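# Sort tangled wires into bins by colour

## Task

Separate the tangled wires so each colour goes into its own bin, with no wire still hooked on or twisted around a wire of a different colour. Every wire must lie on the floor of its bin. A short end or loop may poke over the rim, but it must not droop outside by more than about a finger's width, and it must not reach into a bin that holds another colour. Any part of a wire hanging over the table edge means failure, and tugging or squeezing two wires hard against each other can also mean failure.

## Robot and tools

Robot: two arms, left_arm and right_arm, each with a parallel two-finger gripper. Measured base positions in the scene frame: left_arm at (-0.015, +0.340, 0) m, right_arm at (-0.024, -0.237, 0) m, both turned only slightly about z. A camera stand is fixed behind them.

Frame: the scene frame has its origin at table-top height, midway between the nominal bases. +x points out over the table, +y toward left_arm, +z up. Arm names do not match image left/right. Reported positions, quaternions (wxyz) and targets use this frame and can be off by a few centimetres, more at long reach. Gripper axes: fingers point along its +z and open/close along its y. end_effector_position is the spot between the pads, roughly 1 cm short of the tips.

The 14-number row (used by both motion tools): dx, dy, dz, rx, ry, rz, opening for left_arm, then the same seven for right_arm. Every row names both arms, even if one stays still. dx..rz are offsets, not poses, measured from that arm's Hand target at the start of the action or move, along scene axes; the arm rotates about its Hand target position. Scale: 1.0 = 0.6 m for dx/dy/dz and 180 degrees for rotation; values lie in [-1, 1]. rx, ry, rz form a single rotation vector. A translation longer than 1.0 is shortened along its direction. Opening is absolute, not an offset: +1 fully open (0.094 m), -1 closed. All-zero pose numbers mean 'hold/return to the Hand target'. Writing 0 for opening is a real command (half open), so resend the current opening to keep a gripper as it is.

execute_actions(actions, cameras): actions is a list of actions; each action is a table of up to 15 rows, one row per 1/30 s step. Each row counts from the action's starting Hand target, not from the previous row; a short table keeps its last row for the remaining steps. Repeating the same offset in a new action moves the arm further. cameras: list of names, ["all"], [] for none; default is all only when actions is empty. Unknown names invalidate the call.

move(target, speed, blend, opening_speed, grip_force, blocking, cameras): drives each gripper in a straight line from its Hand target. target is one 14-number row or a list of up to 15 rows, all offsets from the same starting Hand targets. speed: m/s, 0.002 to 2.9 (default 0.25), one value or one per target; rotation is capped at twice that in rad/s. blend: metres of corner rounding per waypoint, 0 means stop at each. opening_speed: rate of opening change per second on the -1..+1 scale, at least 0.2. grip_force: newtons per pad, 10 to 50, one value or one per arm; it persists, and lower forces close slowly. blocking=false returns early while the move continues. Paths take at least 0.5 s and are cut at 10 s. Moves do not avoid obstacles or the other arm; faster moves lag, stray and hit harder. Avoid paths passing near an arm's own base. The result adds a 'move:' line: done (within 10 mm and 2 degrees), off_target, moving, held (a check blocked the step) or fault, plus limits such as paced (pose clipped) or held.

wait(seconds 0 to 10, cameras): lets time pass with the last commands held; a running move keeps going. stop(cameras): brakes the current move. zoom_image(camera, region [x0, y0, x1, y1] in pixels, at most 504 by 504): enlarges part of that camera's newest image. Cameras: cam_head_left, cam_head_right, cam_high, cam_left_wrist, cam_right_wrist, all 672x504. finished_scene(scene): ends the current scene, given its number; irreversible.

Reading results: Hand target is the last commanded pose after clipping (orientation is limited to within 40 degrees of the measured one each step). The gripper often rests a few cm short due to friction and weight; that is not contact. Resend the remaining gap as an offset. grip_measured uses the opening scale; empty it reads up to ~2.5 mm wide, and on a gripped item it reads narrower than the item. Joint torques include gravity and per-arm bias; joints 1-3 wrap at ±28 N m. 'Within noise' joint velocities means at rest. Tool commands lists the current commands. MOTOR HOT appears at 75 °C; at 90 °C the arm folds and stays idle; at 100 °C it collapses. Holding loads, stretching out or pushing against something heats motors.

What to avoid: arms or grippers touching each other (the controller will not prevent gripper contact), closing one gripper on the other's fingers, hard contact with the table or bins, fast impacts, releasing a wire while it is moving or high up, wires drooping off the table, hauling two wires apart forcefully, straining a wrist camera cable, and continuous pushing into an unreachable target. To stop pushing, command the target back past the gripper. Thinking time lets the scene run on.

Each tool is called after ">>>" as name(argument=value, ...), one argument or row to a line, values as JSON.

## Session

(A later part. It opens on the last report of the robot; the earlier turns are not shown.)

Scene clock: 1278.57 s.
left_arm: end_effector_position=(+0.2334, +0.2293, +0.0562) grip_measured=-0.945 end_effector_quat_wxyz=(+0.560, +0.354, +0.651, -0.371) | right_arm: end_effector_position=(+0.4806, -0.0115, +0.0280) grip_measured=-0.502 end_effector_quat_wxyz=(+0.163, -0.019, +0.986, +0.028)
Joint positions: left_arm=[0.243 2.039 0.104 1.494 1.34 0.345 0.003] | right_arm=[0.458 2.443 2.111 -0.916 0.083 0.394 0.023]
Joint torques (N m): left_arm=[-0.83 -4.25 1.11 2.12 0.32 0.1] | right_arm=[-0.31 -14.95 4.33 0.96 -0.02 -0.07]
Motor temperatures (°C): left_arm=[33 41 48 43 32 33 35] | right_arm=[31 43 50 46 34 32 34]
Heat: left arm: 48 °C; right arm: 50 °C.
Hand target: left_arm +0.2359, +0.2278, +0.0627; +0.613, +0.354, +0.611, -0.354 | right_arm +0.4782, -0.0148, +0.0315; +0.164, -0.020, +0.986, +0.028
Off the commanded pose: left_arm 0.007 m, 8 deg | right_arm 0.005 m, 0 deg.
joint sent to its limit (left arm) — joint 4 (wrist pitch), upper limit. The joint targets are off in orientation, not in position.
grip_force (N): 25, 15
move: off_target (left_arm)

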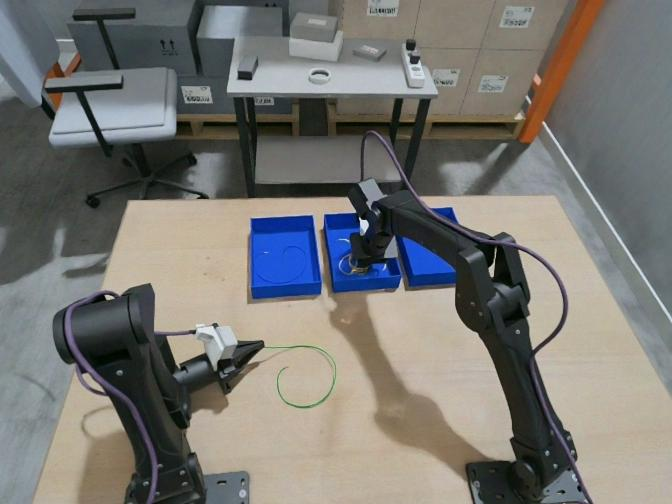

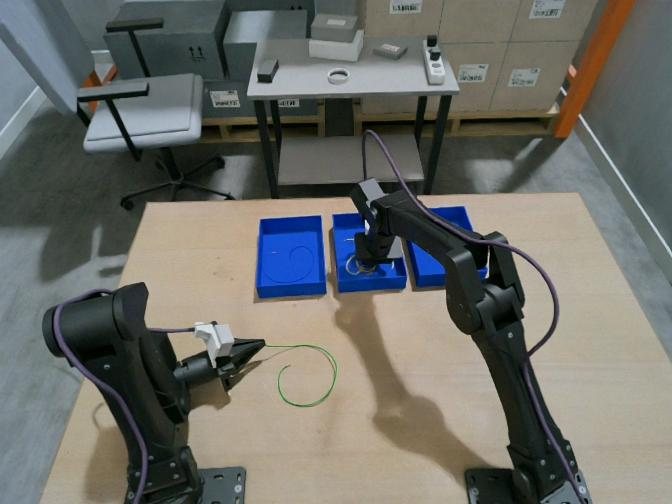

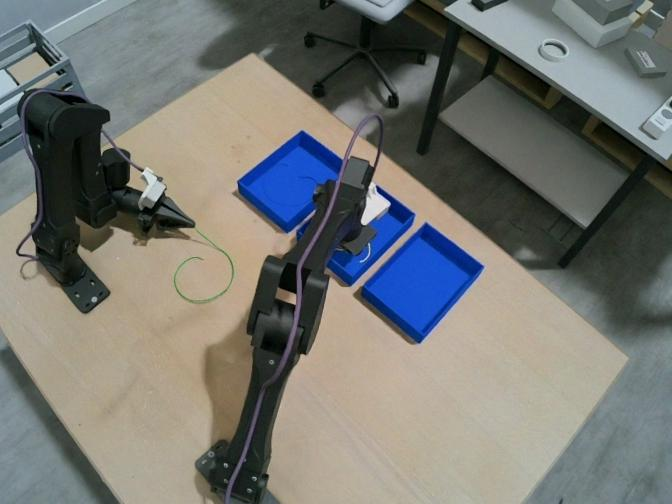

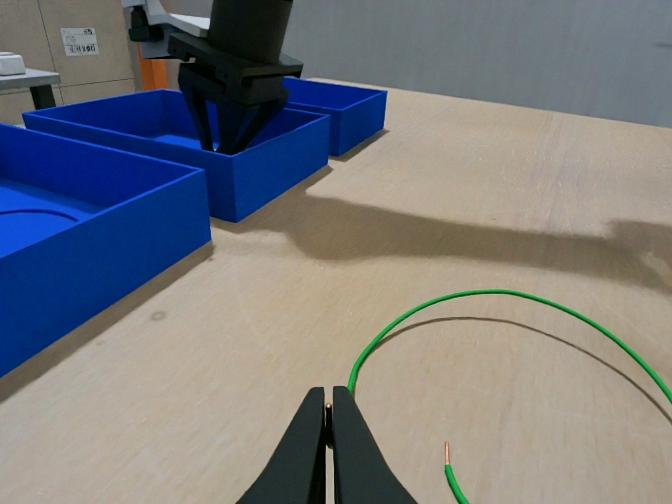

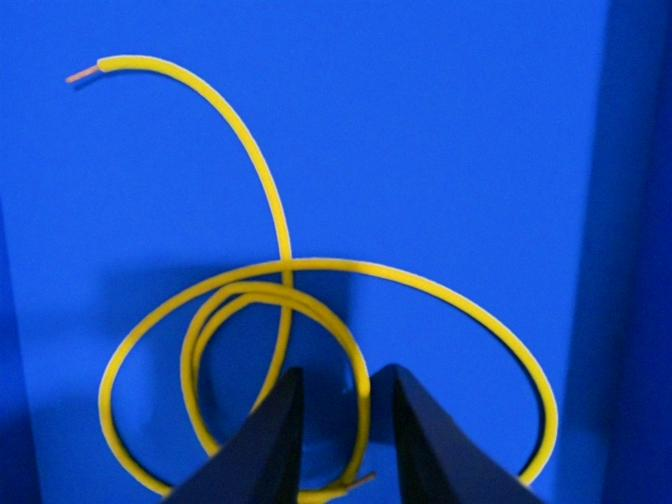

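>>> move(
  target=[
    [0,0,0,0,0,0,-1, 0,0,0.12,0,0,0,-0.5],
    [0,0,0,0,0,0,-0.5, -0.2,-0.25,0.3,0,0,0,-0.5],
    [-0.03,0.1,0.02,0,0,0,-0.5, -0.32,0.02,0.3,0,0,0,-0.5],
    [-0.03,0.2,0.25,0,0,0,-0.5, -0.32,0.02,0.3,0,0,0,-0.5],
  ],
  speed=[0.08,0.2,0.15,0.2],
  blend=[0.0,0,0.02,0],
  cameras=["all"],
)

>>> zoom_image(
  camera="cam_high",
  region=[150, 110, 430, 310],
)

Scene clock: 1301.43 s.
left_arm: end_effector_position=(+0.2184, +0.3448, +0.2108) grip_measured=-0.503 end_effector_quat_wxyz=(+0.669, +0.229, +0.667, -0.233) | right_arm: end_effector_position=(+0.2807, -0.0036, +0.2074) grip_measured=-0.502 end_effector_quat_wxyz=(+0.156, -0.025, +0.987, +0.033)
Joint positions: left_arm=[0.861 1.081 0.107 1.375 1.56 -0.404 0.023] | right_arm=[0.733 1.763 1.796 -1.319 0.148 0.65 0.023]
Joint torques (N m): left_arm=[0.39 -0.73 5.55 0.9 -0.2 -0.08] | right_arm=[0.08 -6.15 8.87 0.72 0.26 0.07]
Motor temperatures (°C): left_arm=[33 41 48 44 32 33 35] | right_arm=[31 48 48 45 34 32 34]
Heat: left arm: 48 °C; right arm: 48 °C.
Hand target: left_arm +0.2179, +0.3478, +0.2127; +0.613, +0.354, +0.611, -0.354 | right_arm +0.2862, -0.0028, +0.2116; +0.164, -0.020, +0.986, +0.029
Off the commanded pose: left_arm 0.004 m, 22 deg | right_arm 0.007 m, 1 deg.
joint sent to its limit (left arm) — joint 5 (wrist yaw), upper limit. The joint targets are off in orientation, not in position.
grip_force (N): 25, 15
move: off_target (left_arm); target 2's new opening was sent with left_arm's hand 0.007 m and 8 deg from that target

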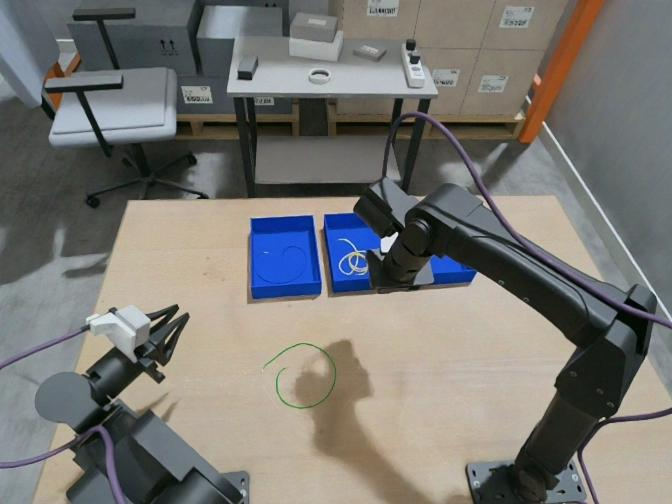

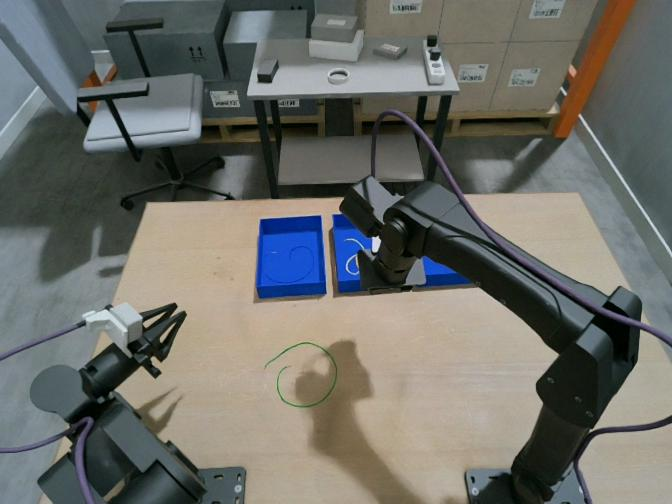

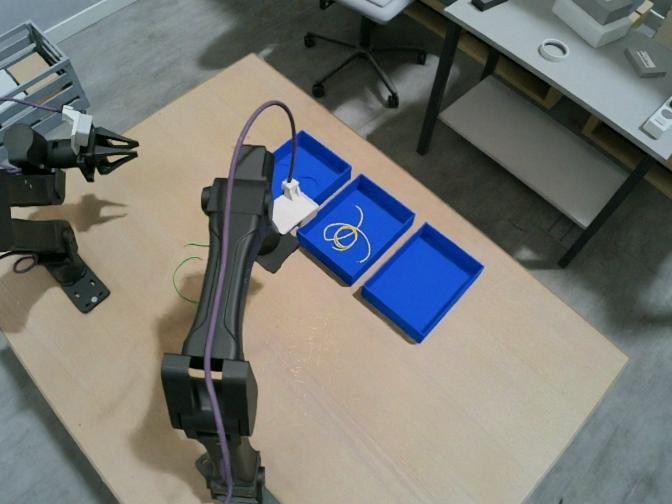

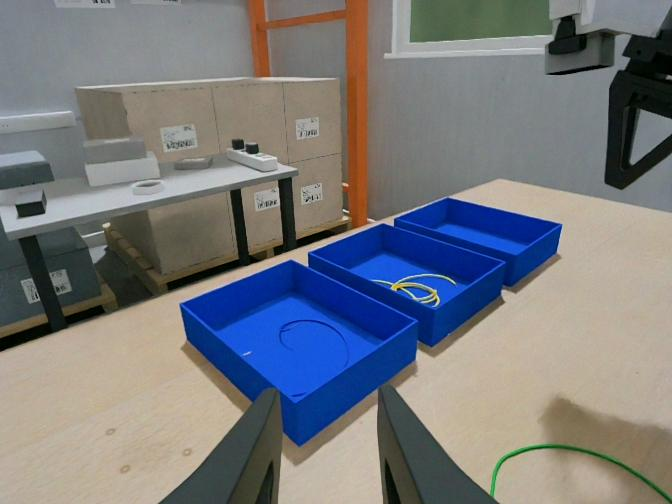

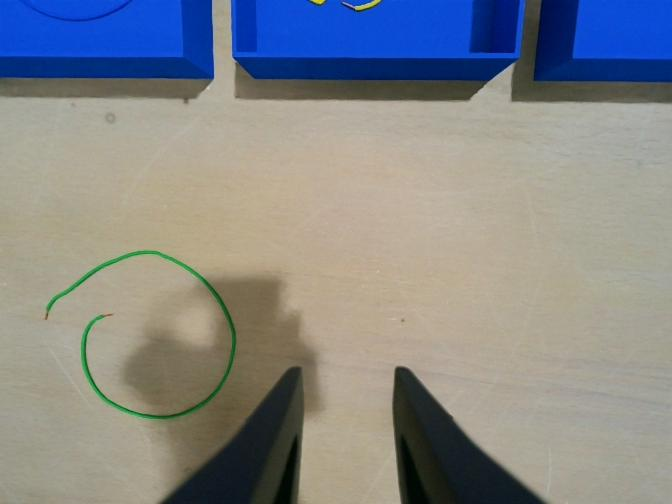

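Scaled by 1.800 from the camera's 672x504 image, which has a finer 960x720 frame.

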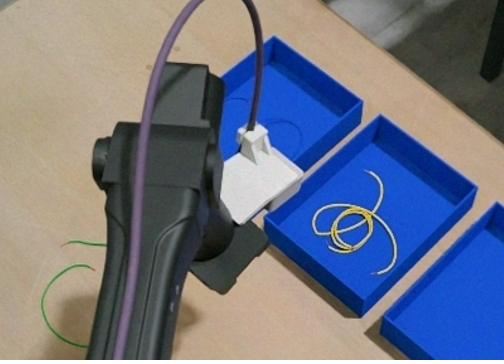

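>>> move(
  target=[0,0,0,0,0,0,-0.5, -0.075,0.139,-0.17,0,0,0,-0.5],
  speed=0.15,
  cameras=["cam_right_wrist"],
)

Scene clock: 1319.80 s.
left_arm: end_effector_position=(+0.2184, +0.3448, +0.2108) grip_measured=-0.503 end_effector_quat_wxyz=(+0.669, +0.228, +0.668, -0.233) | right_arm: end_effector_position=(+0.2386, +0.0835, +0.1171) grip_measured=-0.502 end_effector_quat_wxyz=(+0.160, -0.024, +0.986, +0.040)
Joint positions: left_arm=[0.861 1.081 0.107 1.375 1.56 -0.407 0.023] | right_arm=[0.986 1.874 1.575 -1.016 0.212 0.898 0.023]
Joint torques (N m): left_arm=[0.68 -0.81 5.64 0.86 -0.21 -0.1] | right_arm=[0.05 -7.71 5.09 0.89 0.33 0.09]
Heat: left arm: 48 °C; right arm: 51 °C.
Hand target: left_arm +0.2179, +0.3478, +0.2127; +0.613, +0.354, +0.611, -0.354 | right_arm +0.2410, +0.0806, +0.1095; +0.163, -0.020, +0.986, +0.028
Off the commanded pose: left_arm 0.004 m, 22 deg | right_arm 0.008 m, 1 deg.
joint sent to its limit (left arm) — joint 5 (wrist yaw), upper limit. The joint targets are off in orientation, not in position.
grip_force (N): 25, 15
move: off_target (left_arm)
Images, in order (width x height): cam_right_wrist 672x504.

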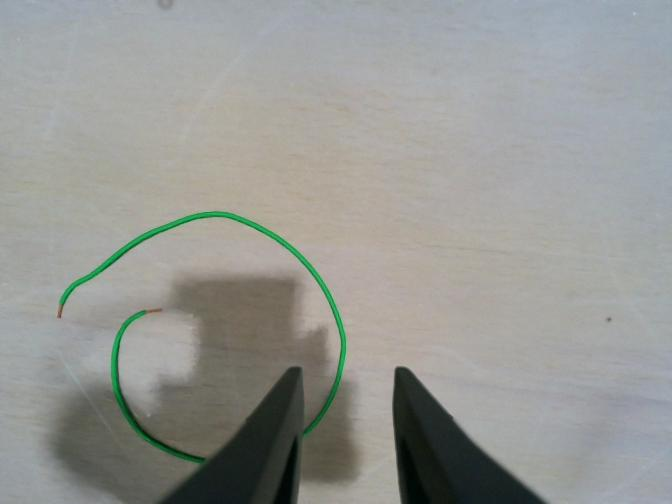

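>>> move(
  target=[0,0,0,0,0,0,-0.5, -0.008,0.002,-0.1,0,0,0,-0.5],
  speed=0.12,
  cameras=["cam_right_wrist"],
)

Scene clock: 1329.53 s.
left_arm: end_effector_position=(+0.2184, +0.3448, +0.2108) grip_measured=-0.503 end_effector_quat_wxyz=(+0.669, +0.228, +0.668, -0.233) | right_arm: end_effector_position=(+0.2371, +0.0839, +0.0575) grip_measured=-0.502 end_effector_quat_wxyz=(+0.160, -0.020, +0.986, +0.040)
Joint positions: left_arm=[0.861 1.081 0.107 1.375 1.56 -0.407 0.023] | right_arm=[0.991 1.913 1.386 -0.79 0.214 0.911 0.023]
Joint torques (N m): left_arm=[0.59 -0.94 5.52 0.92 -0.24 -0.06] | right_arm=[0.62 -7.75 4.88 0.91 0.33 0.08]
Heat: left arm: 48 °C; right arm: 49 °C.
Hand target: left_arm +0.2179, +0.3478, +0.2127; +0.613, +0.354, +0.611, -0.354 | right_arm +0.2364, +0.0818, +0.0497; +0.164, -0.020, +0.986, +0.029
Off the commanded pose: left_arm 0.004 m, 22 deg | right_arm 0.008 m, 1 deg.
joint sent to its limit (left arm) — joint 5 (wrist yaw), upper limit. The joint targets are off in orientation, not in position.
grip_force (N): 25, 15
move: off_target (left_arm)
Images, in order (width x height): cam_right_wrist 672x504.

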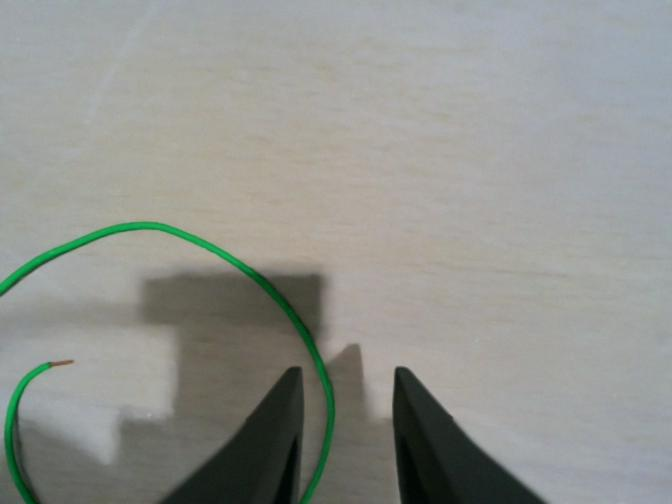

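>>> move(
  target=[
    [0,0,0,0,0,0,-0.5, 0.004,0.003,-0.076,0,0,0,-0.5],
    [0,0,0,0,0,0,-0.5, 0.004,0.003,-0.076,0,0,0,-1],
  ],
  speed=0.08,
  opening_speed=0.4,
  cameras=["cam_right_wrist"],
)

Scene clock: 1346.17 s.
left_arm: end_effector_position=(+0.2184, +0.3448, +0.2108) grip_measured=-0.503 end_effector_quat_wxyz=(+0.669, +0.228, +0.668, -0.233) | right_arm: end_effector_position=(+0.2441, +0.0888, +0.0219) grip_measured=-0.976 end_effector_quat_wxyz=(+0.174, -0.017, +0.984, +0.045)
Joint positions: left_arm=[0.861 1.081 0.107 1.375 1.56 -0.407 0.023] | right_arm=[0.991 1.97 1.306 -0.627 0.232 0.911 0.001]
Joint velocities: left_arm=[-0.012 -0.017 -0.022 0.168 0.022 -0.051 0] | right_arm=[within noise]
Joint torques (N m): left_arm=[0.68 -0.79 5.56 0.88 -0.17 -0.06] | right_arm=[0.4 -6.65 4.03 0.95 0.13 0.04]
Motor temperatures (°C): left_arm=[33 39 48 41 32 33 35] | right_arm=[31 42 47 43 34 32 34]
Heat: left arm: 48 °C; right arm: 47 °C.
Hand target: left_arm +0.2179, +0.3478, +0.2127; +0.613, +0.354, +0.611, -0.354 | right_arm +0.2387, +0.0835, +0.0039; +0.163, -0.020, +0.986, +0.028
Off the commanded pose: left_arm 0.004 m, 22 deg | right_arm 0.019 m, 2 deg.
joint sent to its limit (left arm) — joint 5 (wrist yaw), upper limit. The joint targets are off in orientation, not in position.
grip_force (N): 25, 15
move: off_target (left_arm, right_arm); target 2's new opening was sent with right_arm's hand 0.019 m and 2 deg from that target
Images, in order (width x height): cam_right_wrist 672x504.

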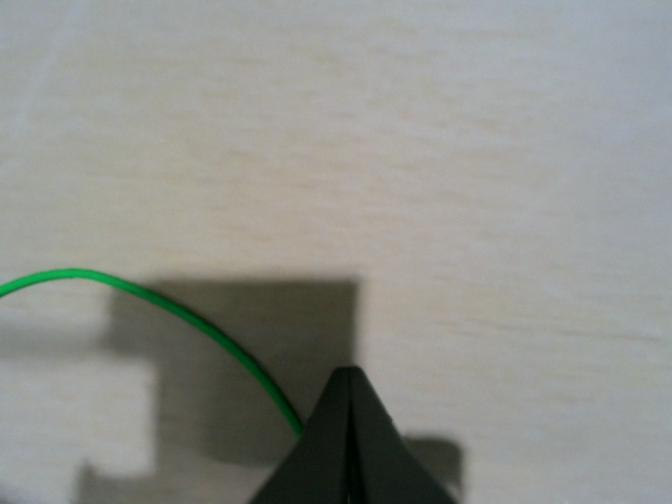

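>>> move(
  target=[0,0,0,0,0,0,-0.5, 0.0,0.0,0.1,0,0,0,-1],
  speed=0.08,
  cameras=["cam_right_wrist"],
)

Scene clock: 1355.67 s.
left_arm: end_effector_position=(+0.2184, +0.3448, +0.2108) grip_measured=-0.503 end_effector_quat_wxyz=(+0.669, +0.228, +0.668, -0.233) | right_arm: end_effector_position=(+0.2349, +0.0752, +0.0433) grip_measured=-0.977 end_effector_quat_wxyz=(+0.148, -0.023, +0.989, +0.009)
Joint positions: left_arm=[0.861 1.081 0.107 1.375 1.56 -0.407 0.023] | right_arm=[0.991 1.952 1.393 -0.823 0.232 0.911 0.001]
Joint torques (N m): left_arm=[0.44 -0.87 5.41 0.9 -0.21 0] | right_arm=[0.39 -11.81 8.2 0.52 0.12 0.05]
Heat: left arm: 48 °C; right arm: 47 °C.
Hand target: left_arm +0.2179, +0.3478, +0.2127; +0.613, +0.354, +0.611, -0.354 | right_arm +0.2387, +0.0836, +0.0641; +0.164, -0.020, +0.986, +0.029
Off the commanded pose: left_arm 0.004 m, 22 deg | right_arm 0.023 m, 3 deg.
joint sent to its limit (left arm) — joint 5 (wrist yaw), upper limit. The joint targets are off in orientation, not in position.
grip_force (N): 25, 15
move: off_target (left_arm, right_arm)
Images, in order (width x height): cam_right_wrist 672x504.

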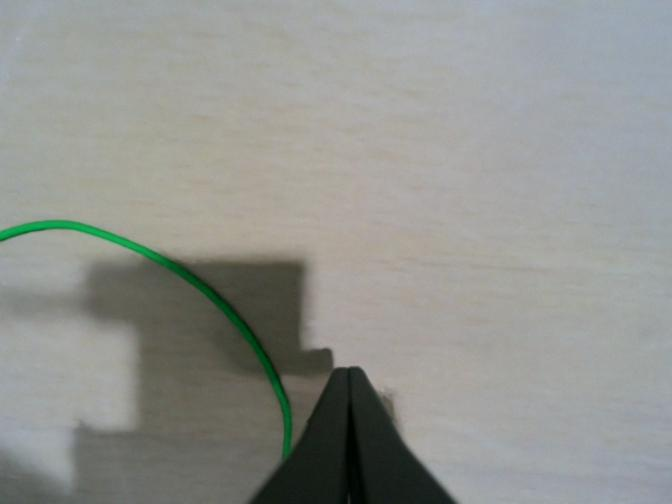

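>>> move(
  target=[
    [0,0,0,0,0,0,-0.5, -0.005,0.03,0,0,0,0,-0.4],
    [0,0,0,0,0,0,-0.5, -0.005,0.03,-0.09,0,0,0,-0.4],
  ],
  speed=0.08,
  cameras=["cam_right_wrist"],
)

Scene clock: 1366.13 s.
left_arm: end_effector_position=(+0.2184, +0.3448, +0.2108) grip_measured=-0.503 end_effector_quat_wxyz=(+0.669, +0.228, +0.668, -0.233) | right_arm: end_effector_position=(+0.2384, +0.1062, +0.0235) grip_measured=-0.401 end_effector_quat_wxyz=(+0.168, -0.020, +0.985, +0.042)
Joint positions: left_arm=[0.861 1.081 0.107 1.375 1.56 -0.407 0.023] | right_arm=[1.025 2.017 1.387 -0.681 0.234 0.941 0.028]
Joint torques (N m): left_arm=[0.4 -0.65 5.6 0.91 -0.16 -0.02] | right_arm=[0.31 -7.79 4.31 0.91 0.2 0.07]
Heat: left arm: 48 °C; right arm: 49 °C.
Hand target: left_arm +0.2179, +0.3478, +0.2127; +0.613, +0.354, +0.611, -0.354 | right_arm +0.2357, +0.1017, +0.0101; +0.164, -0.020, +0.986, +0.029
Off the commanded pose: left_arm 0.004 m, 22 deg | right_arm 0.014 m, 2 deg.
joint sent to its limit (left arm) — joint 5 (wrist yaw), upper limit. The joint targets are off in orientation, not in position.
grip_force (N): 25, 15
move: off_target (left_arm, right_arm)
Images, in order (width x height): cam_right_wrist 672x504.

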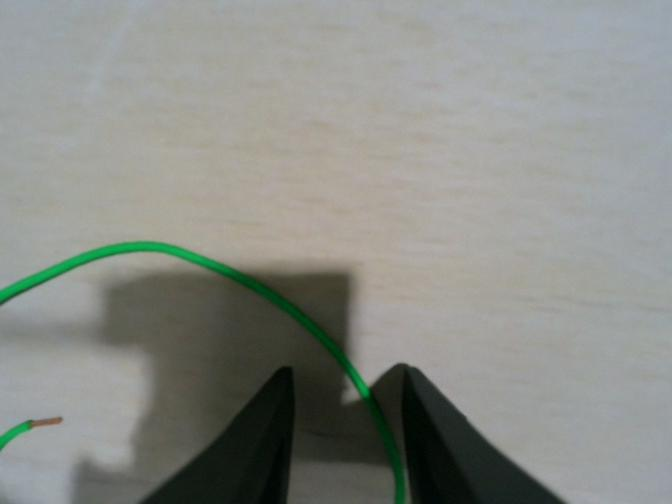

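>>> move(
  target=[
    [0,0,0,0,0,0,-0.5, 0,-0.012,0.0,0,0,0,-0.4],
    [0,0,0,0,0,0,-0.5, -0.005,-0.012,-0.04,0,0,0,-0.4],
  ],
  speed=0.06,
  cameras=["cam_right_wrist"],
)

Scene clock: 1374.83 s.
left_arm: end_effector_position=(+0.2184, +0.3448, +0.2108) grip_measured=-0.503 end_effector_quat_wxyz=(+0.669, +0.228, +0.668, -0.233) | right_arm: end_effector_position=(+0.2375, +0.1057, +0.0215) grip_measured=-0.401 end_effector_quat_wxyz=(+0.182, -0.021, +0.982, +0.053)
Joint positions: left_arm=[0.861 1.081 0.107 1.375 1.56 -0.407 0.023] | right_arm=[1.031 1.993 1.331 -0.615 0.248 0.941 0.028]
Joint torques (N m): left_arm=[0.68 -0.77 5.5 0.89 -0.23 -0.05] | right_arm=[-0.47 -5.05 1.78 1.34 0.04 0.05]
Heat: left arm: 48 °C; right arm: 48 °C.
Hand target: left_arm +0.2179, +0.3478, +0.2127; +0.613, +0.354, +0.611, -0.354 | right_arm +0.2327, +0.0944, -0.0139; +0.164, -0.020, +0.986, +0.029
Off the commanded pose: left_arm 0.004 m, 22 deg | right_arm 0.038 m, 4 deg.
joint sent to its limit (left arm) — joint 5 (wrist yaw), upper limit. The joint targets are off in orientation, not in position.
grip_force (N): 25, 15
move: off_target (left_arm, right_arm)
Images, in order (width x height): cam_right_wrist 672x504.

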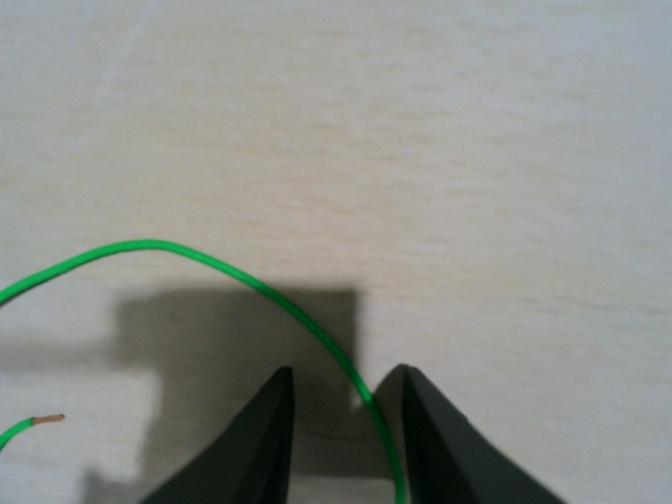

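>>> move(
  target=[
    [0,0,0,0,0,0,-0.5, 0,0.005,0.05,0,0,0,-0.4],
    [0,0,0,0,0,0,-0.5, 0,0.005,0.05,0,0,0,-1],
  ],
  speed=0.06,
  opening_speed=0.4,
  cameras=["cam_right_wrist"],
)

Scene clock: 1392.40 s.
left_arm: end_effector_position=(+0.2184, +0.3448, +0.2108) grip_measured=-0.503 end_effector_quat_wxyz=(+0.669, +0.228, +0.668, -0.233) | right_arm: end_effector_position=(+0.2347, +0.0978, +0.0216) grip_measured=-0.945 end_effector_quat_wxyz=(+0.176, -0.022, +0.983, +0.034)
Joint positions: left_arm=[0.861 1.081 0.107 1.375 1.56 -0.407 0.023] | right_arm=[1.031 1.992 1.339 -0.661 0.258 0.941 0.003]
Joint torques (N m): left_arm=[0.75 -0.79 5.53 0.85 -0.14 -0.09] | right_arm=[-0.17 -7.64 6.94 0.56 -0.05 0.08]
Heat: left arm: 48 °C; right arm: 46 °C.
Hand target: left_arm +0.2179, +0.3478, +0.2127; +0.613, +0.354, +0.611, -0.354 | right_arm +0.2328, +0.0973, +0.0160; +0.164, -0.020, +0.986, +0.028
Off the commanded pose: left_arm 0.004 m, 22 deg | right_arm 0.006 m, 2 deg.
joint sent to its limit (left arm) — joint 5 (wrist yaw), upper limit. The joint targets are off in orientation, not in position.
grip_force (N): 25, 15
move: off_target (left_arm); target 2's new opening was sent with right_arm's hand 0.010 m and 3 deg from that target
Images, in order (width x height): cam_right_wrist 672x504.

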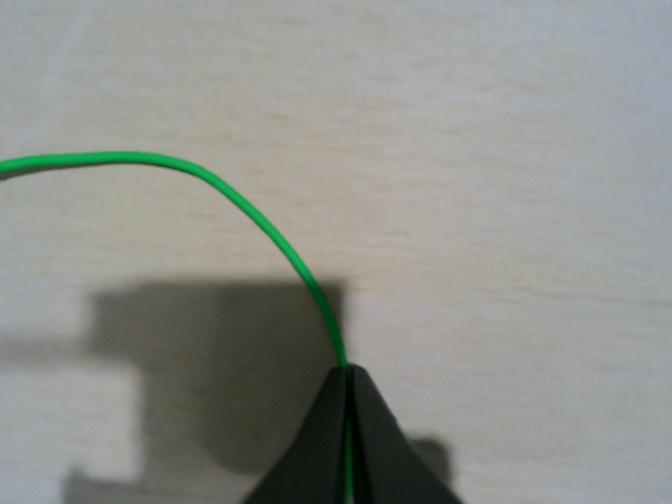

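>>> move(
  target=[
    [0,0,0,0,0,0,-0.5, 0,0,0.38,0,0,0,-1],
    [0,0,0,0,0,0,-0.5, 0.32,-0.4,0.36,0,0,-0.25,-1],
    [0,0,0,0,0,0,-0.5, 0.34,-0.42,0.3,0,0,-0.5,-1],
  ],
  speed=[0.12,0.2,0.15],
  blend=[0.02,0.05,0],
  cameras=["cam_right_wrist","cam_head_left","cam_high"],
)

Scene clock: 1414.50 s.
left_arm: end_effector_position=(+0.2184, +0.3448, +0.2108) grip_measured=-0.503 end_effector_quat_wxyz=(+0.669, +0.228, +0.668, -0.233) | right_arm: end_effector_position=(+0.4306, -0.1488, +0.1952) grip_measured=-0.949 end_effector_quat_wxyz=(+0.191, +0.660, +0.727, +0.003)
Joint positions: left_arm=[0.861 1.081 0.107 1.375 1.56 -0.407 0.023] | right_arm=[0.328 2.228 2.411 -1.552 0.328 1.757 0.002]
Joint torques (N m): left_arm=[0.55 -0.94 5.68 0.94 -0.22 -0.08] | right_arm=[-0.66 -9.17 8.47 0.56 0.4 0.08]
Heat: left arm: 48 °C; right arm: 47 °C.
Hand target: left_arm +0.2179, +0.3478, +0.2127; +0.613, +0.354, +0.611, -0.354 | right_arm +0.4367, -0.1547, +0.1958; +0.136, +0.683, +0.711, -0.096
Off the commanded pose: left_arm 0.004 m, 22 deg | right_arm 0.008 m, 13 deg.
joint sent to its limit (left arm) — joint 5 (wrist yaw), upper limit. The joint targets are off in orientation, not in position.
joint sent to its limit (right arm) — joint 4 (wrist pitch), lower limit. The joint targets are off in orientation, not in position.
grip_force (N): 25, 15
move: off_target (left_arm, right_arm)
Images, in order (width x height): cam_head_left 672x504, cam_high 672x504, cam_right_wrist 672x504.

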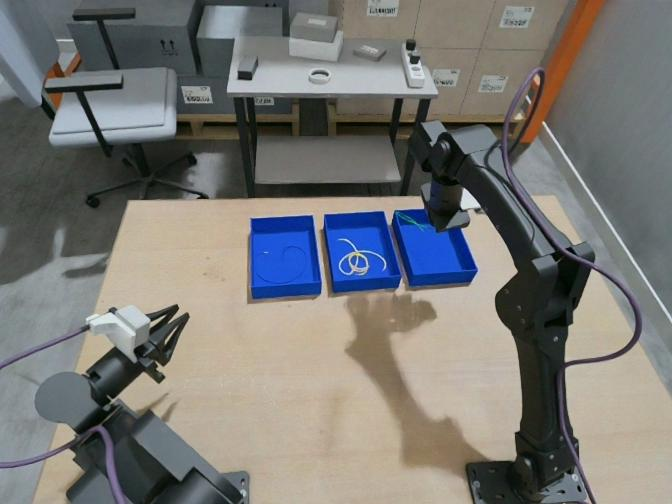

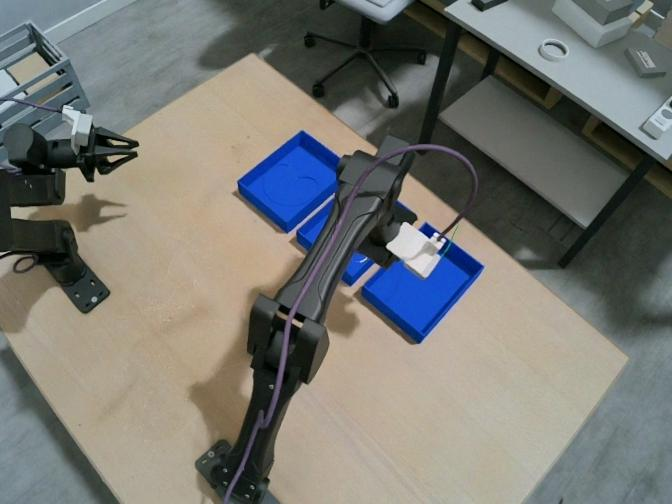

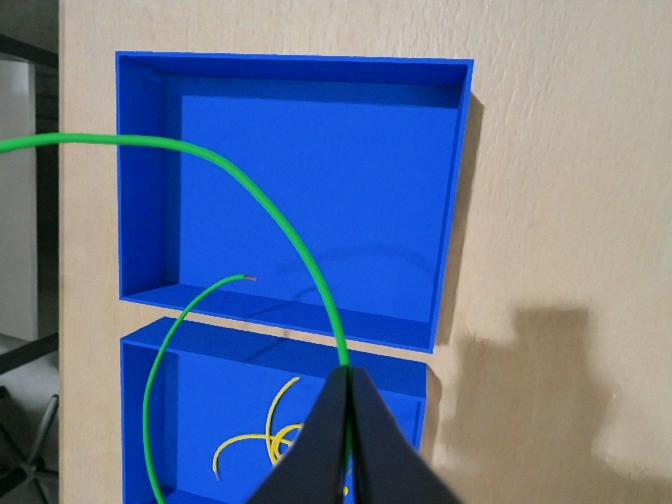

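>>> move(
  target=[0,0,0,0,0,0,-0.5, 0.035,0.032,-0.15,0,0,0,-1],
  speed=0.12,
  cameras=["cam_right_wrist","cam_head_left","cam_high"],
)

>>> zoom_image(
  camera="cam_head_left",
  region=[320, 170, 500, 310],
)

>>> zoom_image(
  camera="cam_high",
  region=[300, 170, 500, 350],
)

Scene clock: 1442.57 s.
left_arm: end_effector_position=(+0.2184, +0.3448, +0.2108) grip_measured=-0.503 end_effector_quat_wxyz=(+0.669, +0.228, +0.668, -0.233) | right_arm: end_effector_position=(+0.4549, -0.1386, +0.1067) grip_measured=-0.949 end_effector_quat_wxyz=(+0.156, +0.677, +0.717, -0.055)
Joint positions: left_arm=[0.861 1.081 0.107 1.375 1.56 -0.407 0.023] | right_arm=[0.332 2.49 2.525 -1.552 0.328 1.825 0.002]
Joint torques (N m): left_arm=[0.54 -0.77 5.64 0.92 -0.22 -0.06] | right_arm=[0.57 -11.21 8.18 0.26 0.25 0.08]
Heat: left arm: 48 °C; right arm: 47 °C.
Hand target: left_arm +0.2179, +0.3478, +0.2127; +0.613, +0.354, +0.611, -0.354 | right_arm +0.4578, -0.1354, +0.1059; +0.136, +0.683, +0.711, -0.095
Off the commanded pose: left_arm 0.004 m, 22 deg | right_arm 0.004 m, 5 deg.
joint sent to its limit (left arm) — joint 5 (wrist yaw), upper limit. The joint targets are off in orientation, not in position.
joint sent to its limit (right arm) — joint 4 (wrist pitch), lower limit. The joint targets are off in orientation, not in position.
grip_force (N): 25, 15
move: off_target (left_arm, right_arm)
Images, in order (width x height): cam_head_left 672x504, cam_high 672x504, cam_right_wrist 672x504.

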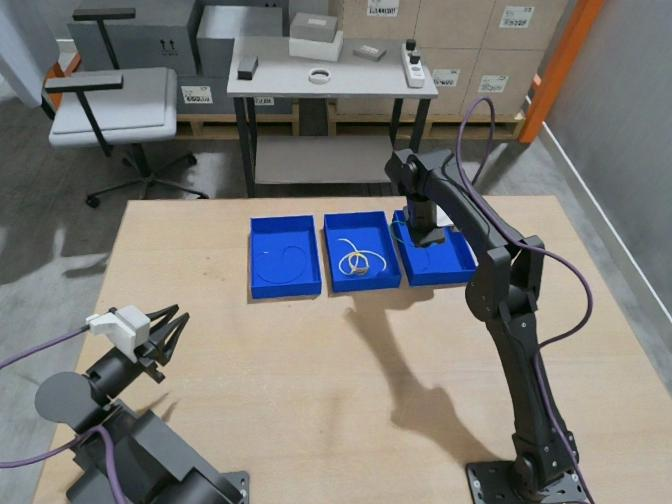

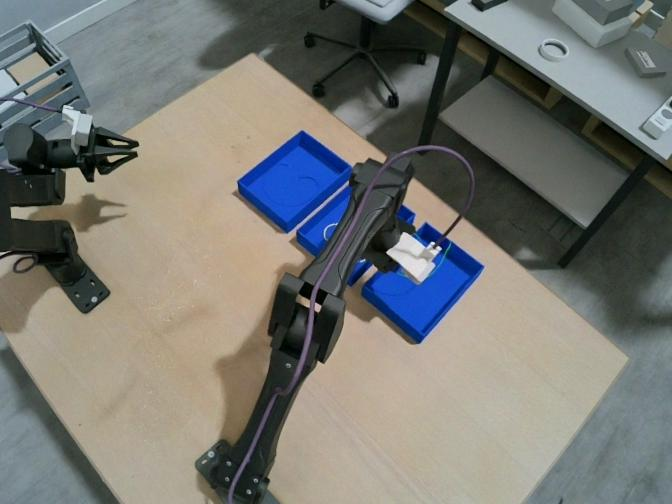

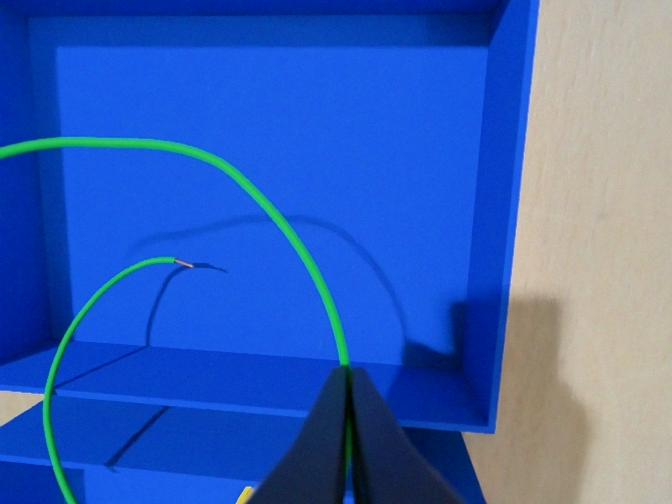

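Scaled by 2.800 from the camera's 672x504 image, which has a finer 960x720 frame.

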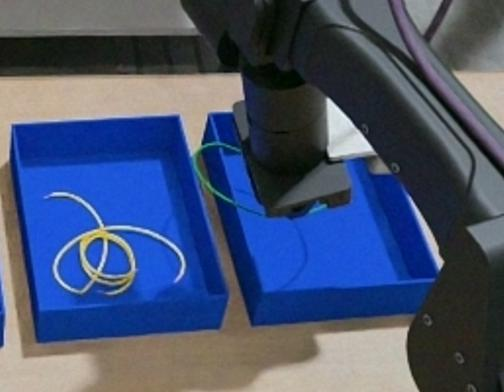

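Scaled by 2.520 from the camera's 672x504 image, which has a finer 960x720 frame.

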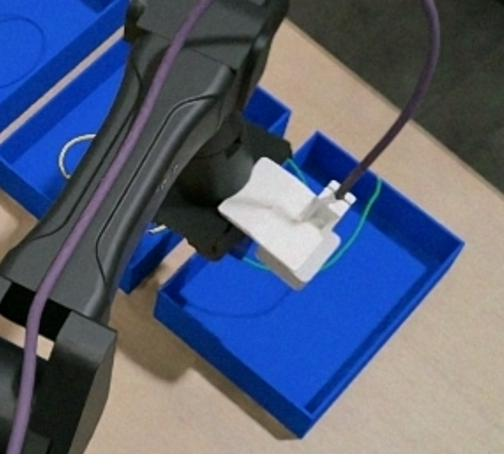

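>>> move(
  target=[0,0,0,0,0,0,-0.5, -0.02,-0.055,-0.02,0,0,0,-1],
  speed=0.1,
  cameras=["cam_right_wrist","cam_head_left","cam_high"],
)

>>> zoom_image(
  camera="cam_head_left",
  region=[320, 170, 500, 310],
)

>>> zoom_image(
  camera="cam_high",
  region=[300, 170, 500, 350],
)

Scene clock: 1463.33 s.
left_arm: end_effector_position=(+0.2184, +0.3448, +0.2108) grip_measured=-0.503 end_effector_quat_wxyz=(+0.669, +0.228, +0.668, -0.233) | right_arm: end_effector_position=(+0.4503, -0.1672, +0.0933) grip_measured=-0.949 end_effector_quat_wxyz=(+0.141, +0.686, +0.709, -0.083)
Joint positions: left_arm=[0.861 1.081 0.107 1.375 1.56 -0.407 0.023] | right_arm=[0.278 2.49 2.471 -1.552 0.328 1.805 0.002]
Joint torques (N m): left_arm=[0.69 -0.76 5.48 0.95 -0.18 -0.03] | right_arm=[0.18 -13.53 4.29 0.14 0.21 -0.05]
Heat: left arm: 48 °C; right arm: 48 °C.
Hand target: left_arm +0.2179, +0.3478, +0.2127; +0.613, +0.354, +0.611, -0.354 | right_arm +0.4458, -0.1685, +0.0939; +0.136, +0.683, +0.711, -0.095
Off the commanded pose: left_arm 0.004 m, 22 deg | right_arm 0.005 m, 2 deg.
joint sent to its limit (left arm) — joint 5 (wrist yaw), upper limit. The joint targets are off in orientation, not in position.
joint sent to its limit (right arm) — joint 4 (wrist pitch), lower limit. The joint targets still meet the commanded pose.
grip_force (N): 25, 15
move: off_target (left_arm)
Images, in order (width x height): cam_head_left 672x504, cam_high 672x504, cam_right_wrist 672x504.

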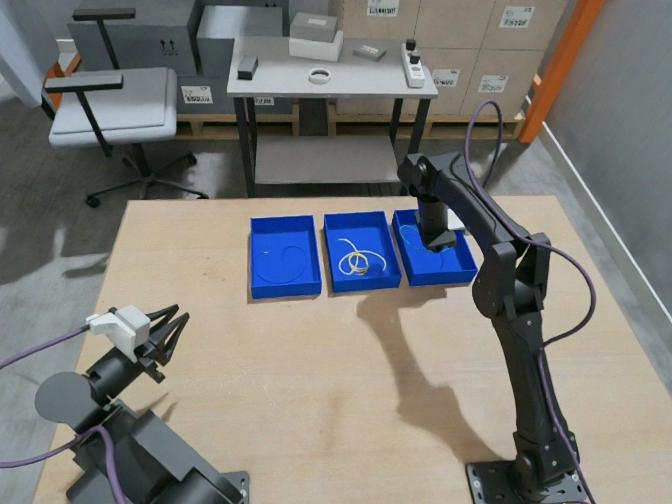

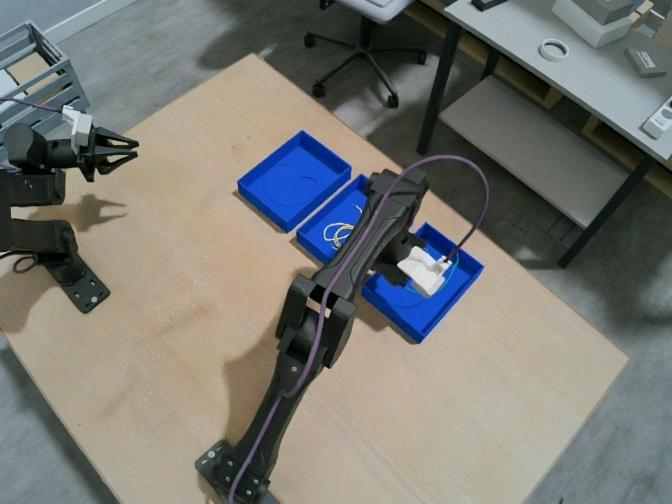

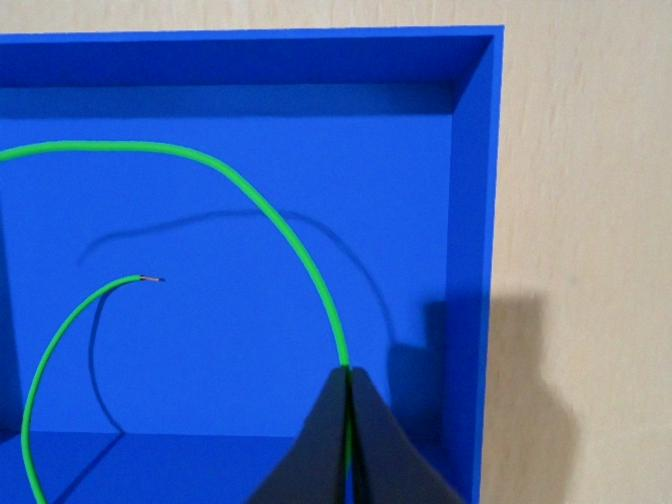

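Scaled by 2.800 from the camera's 672x504 image, which has a finer 960x720 frame.

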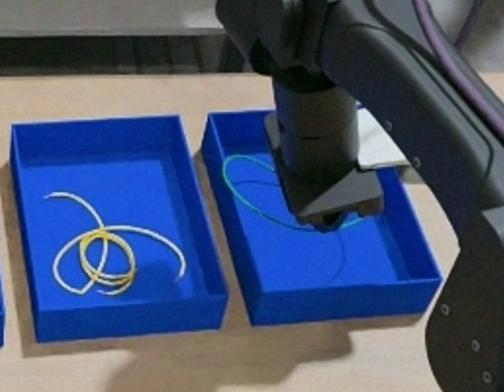

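Scaled by 2.520 from the camera's 672x504 image, which has a finer 960x720 frame.

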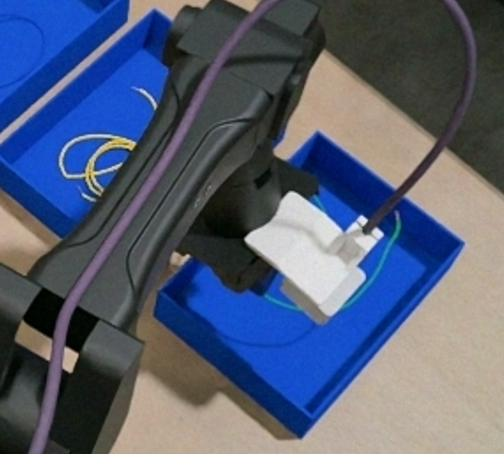

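>>> move(
  target=[
    [0,0,0,0,0,0,-0.5, -0.025,-0.018,0,0,0,0,-1],
    [0,0,0,0,0,0,-0.5, -0.025,-0.018,-0.105,0,0,0,-1],
  ],
  speed=0.08,
  cameras=["cam_right_wrist","cam_head_left","cam_high"],
)

>>> zoom_image(
  camera="cam_head_left",
  region=[320, 170, 500, 310],
)

>>> zoom_image(
  camera="cam_high",
  region=[300, 170, 500, 350],
)

Scene clock: 1476.77 s.
left_arm: end_effector_position=(+0.2184, +0.3448, +0.2108) grip_measured=-0.503 end_effector_quat_wxyz=(+0.669, +0.228, +0.668, -0.233) | right_arm: end_effector_position=(+0.4287, -0.1750, +0.0237) grip_measured=-0.949 end_effector_quat_wxyz=(+0.127, +0.680, +0.714, -0.105)
Joint positions: left_arm=[0.861 1.081 0.107 1.375 1.56 -0.407 0.023] | right_arm=[0.274 2.402 2.035 -1.252 0.328 1.793 0.002]
Joint torques (N m): left_arm=[0.61 -0.8 5.55 0.93 -0.21 -0.04] | right_arm=[-0.62 -14.83 3.73 0.4 0.2 -0.05]
Heat: left arm: 48 °C; right arm: 47 °C.
Hand target: left_arm +0.2179, +0.3478, +0.2127; +0.613, +0.354, +0.611, -0.354 | right_arm +0.4308, -0.1792, +0.0310; +0.136, +0.683, +0.711, -0.095
Off the commanded pose: left_arm 0.004 m, 22 deg | right_arm 0.009 m, 2 deg.
joint sent to its limit (left arm) — joint 5 (wrist yaw), upper limit. The joint targets are off in orientation, not in position.
grip_force (N): 25, 15
move: off_target (left_arm)
Images, in order (width x height): cam_head_left 672x504, cam_high 672x504, cam_right_wrist 672x504.

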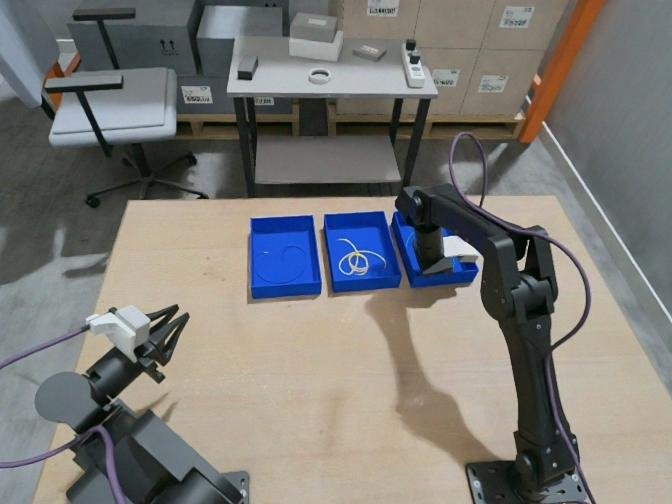

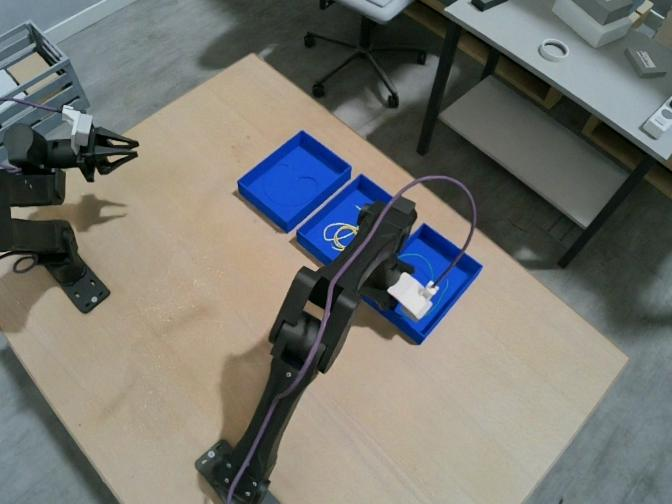

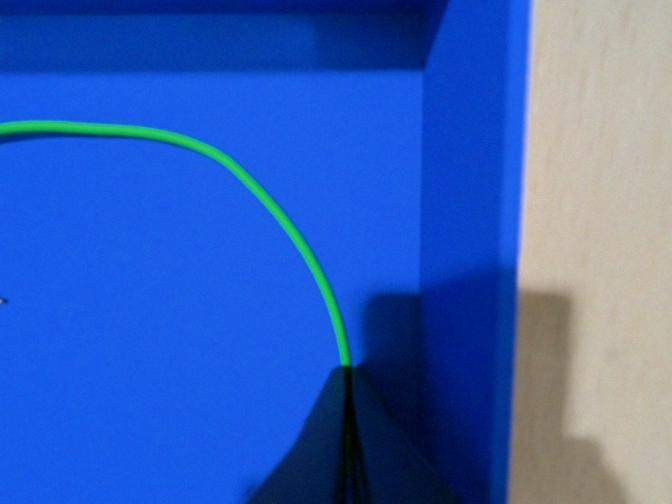

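Scaled by 2.800 from the camera's 672x504 image, which has a finer 960x720 frame.

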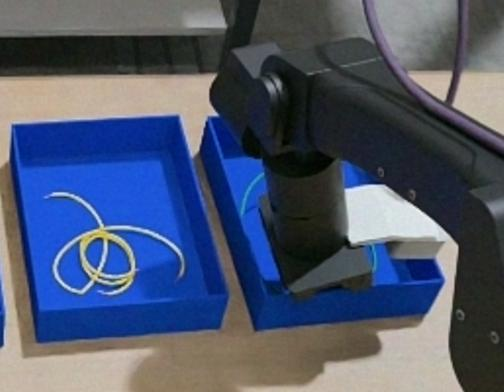

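Scaled by 2.520 from the camera's 672x504 image, which has a finer 960x720 frame.

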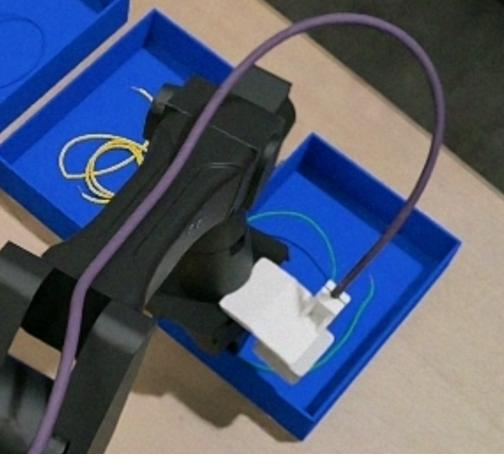

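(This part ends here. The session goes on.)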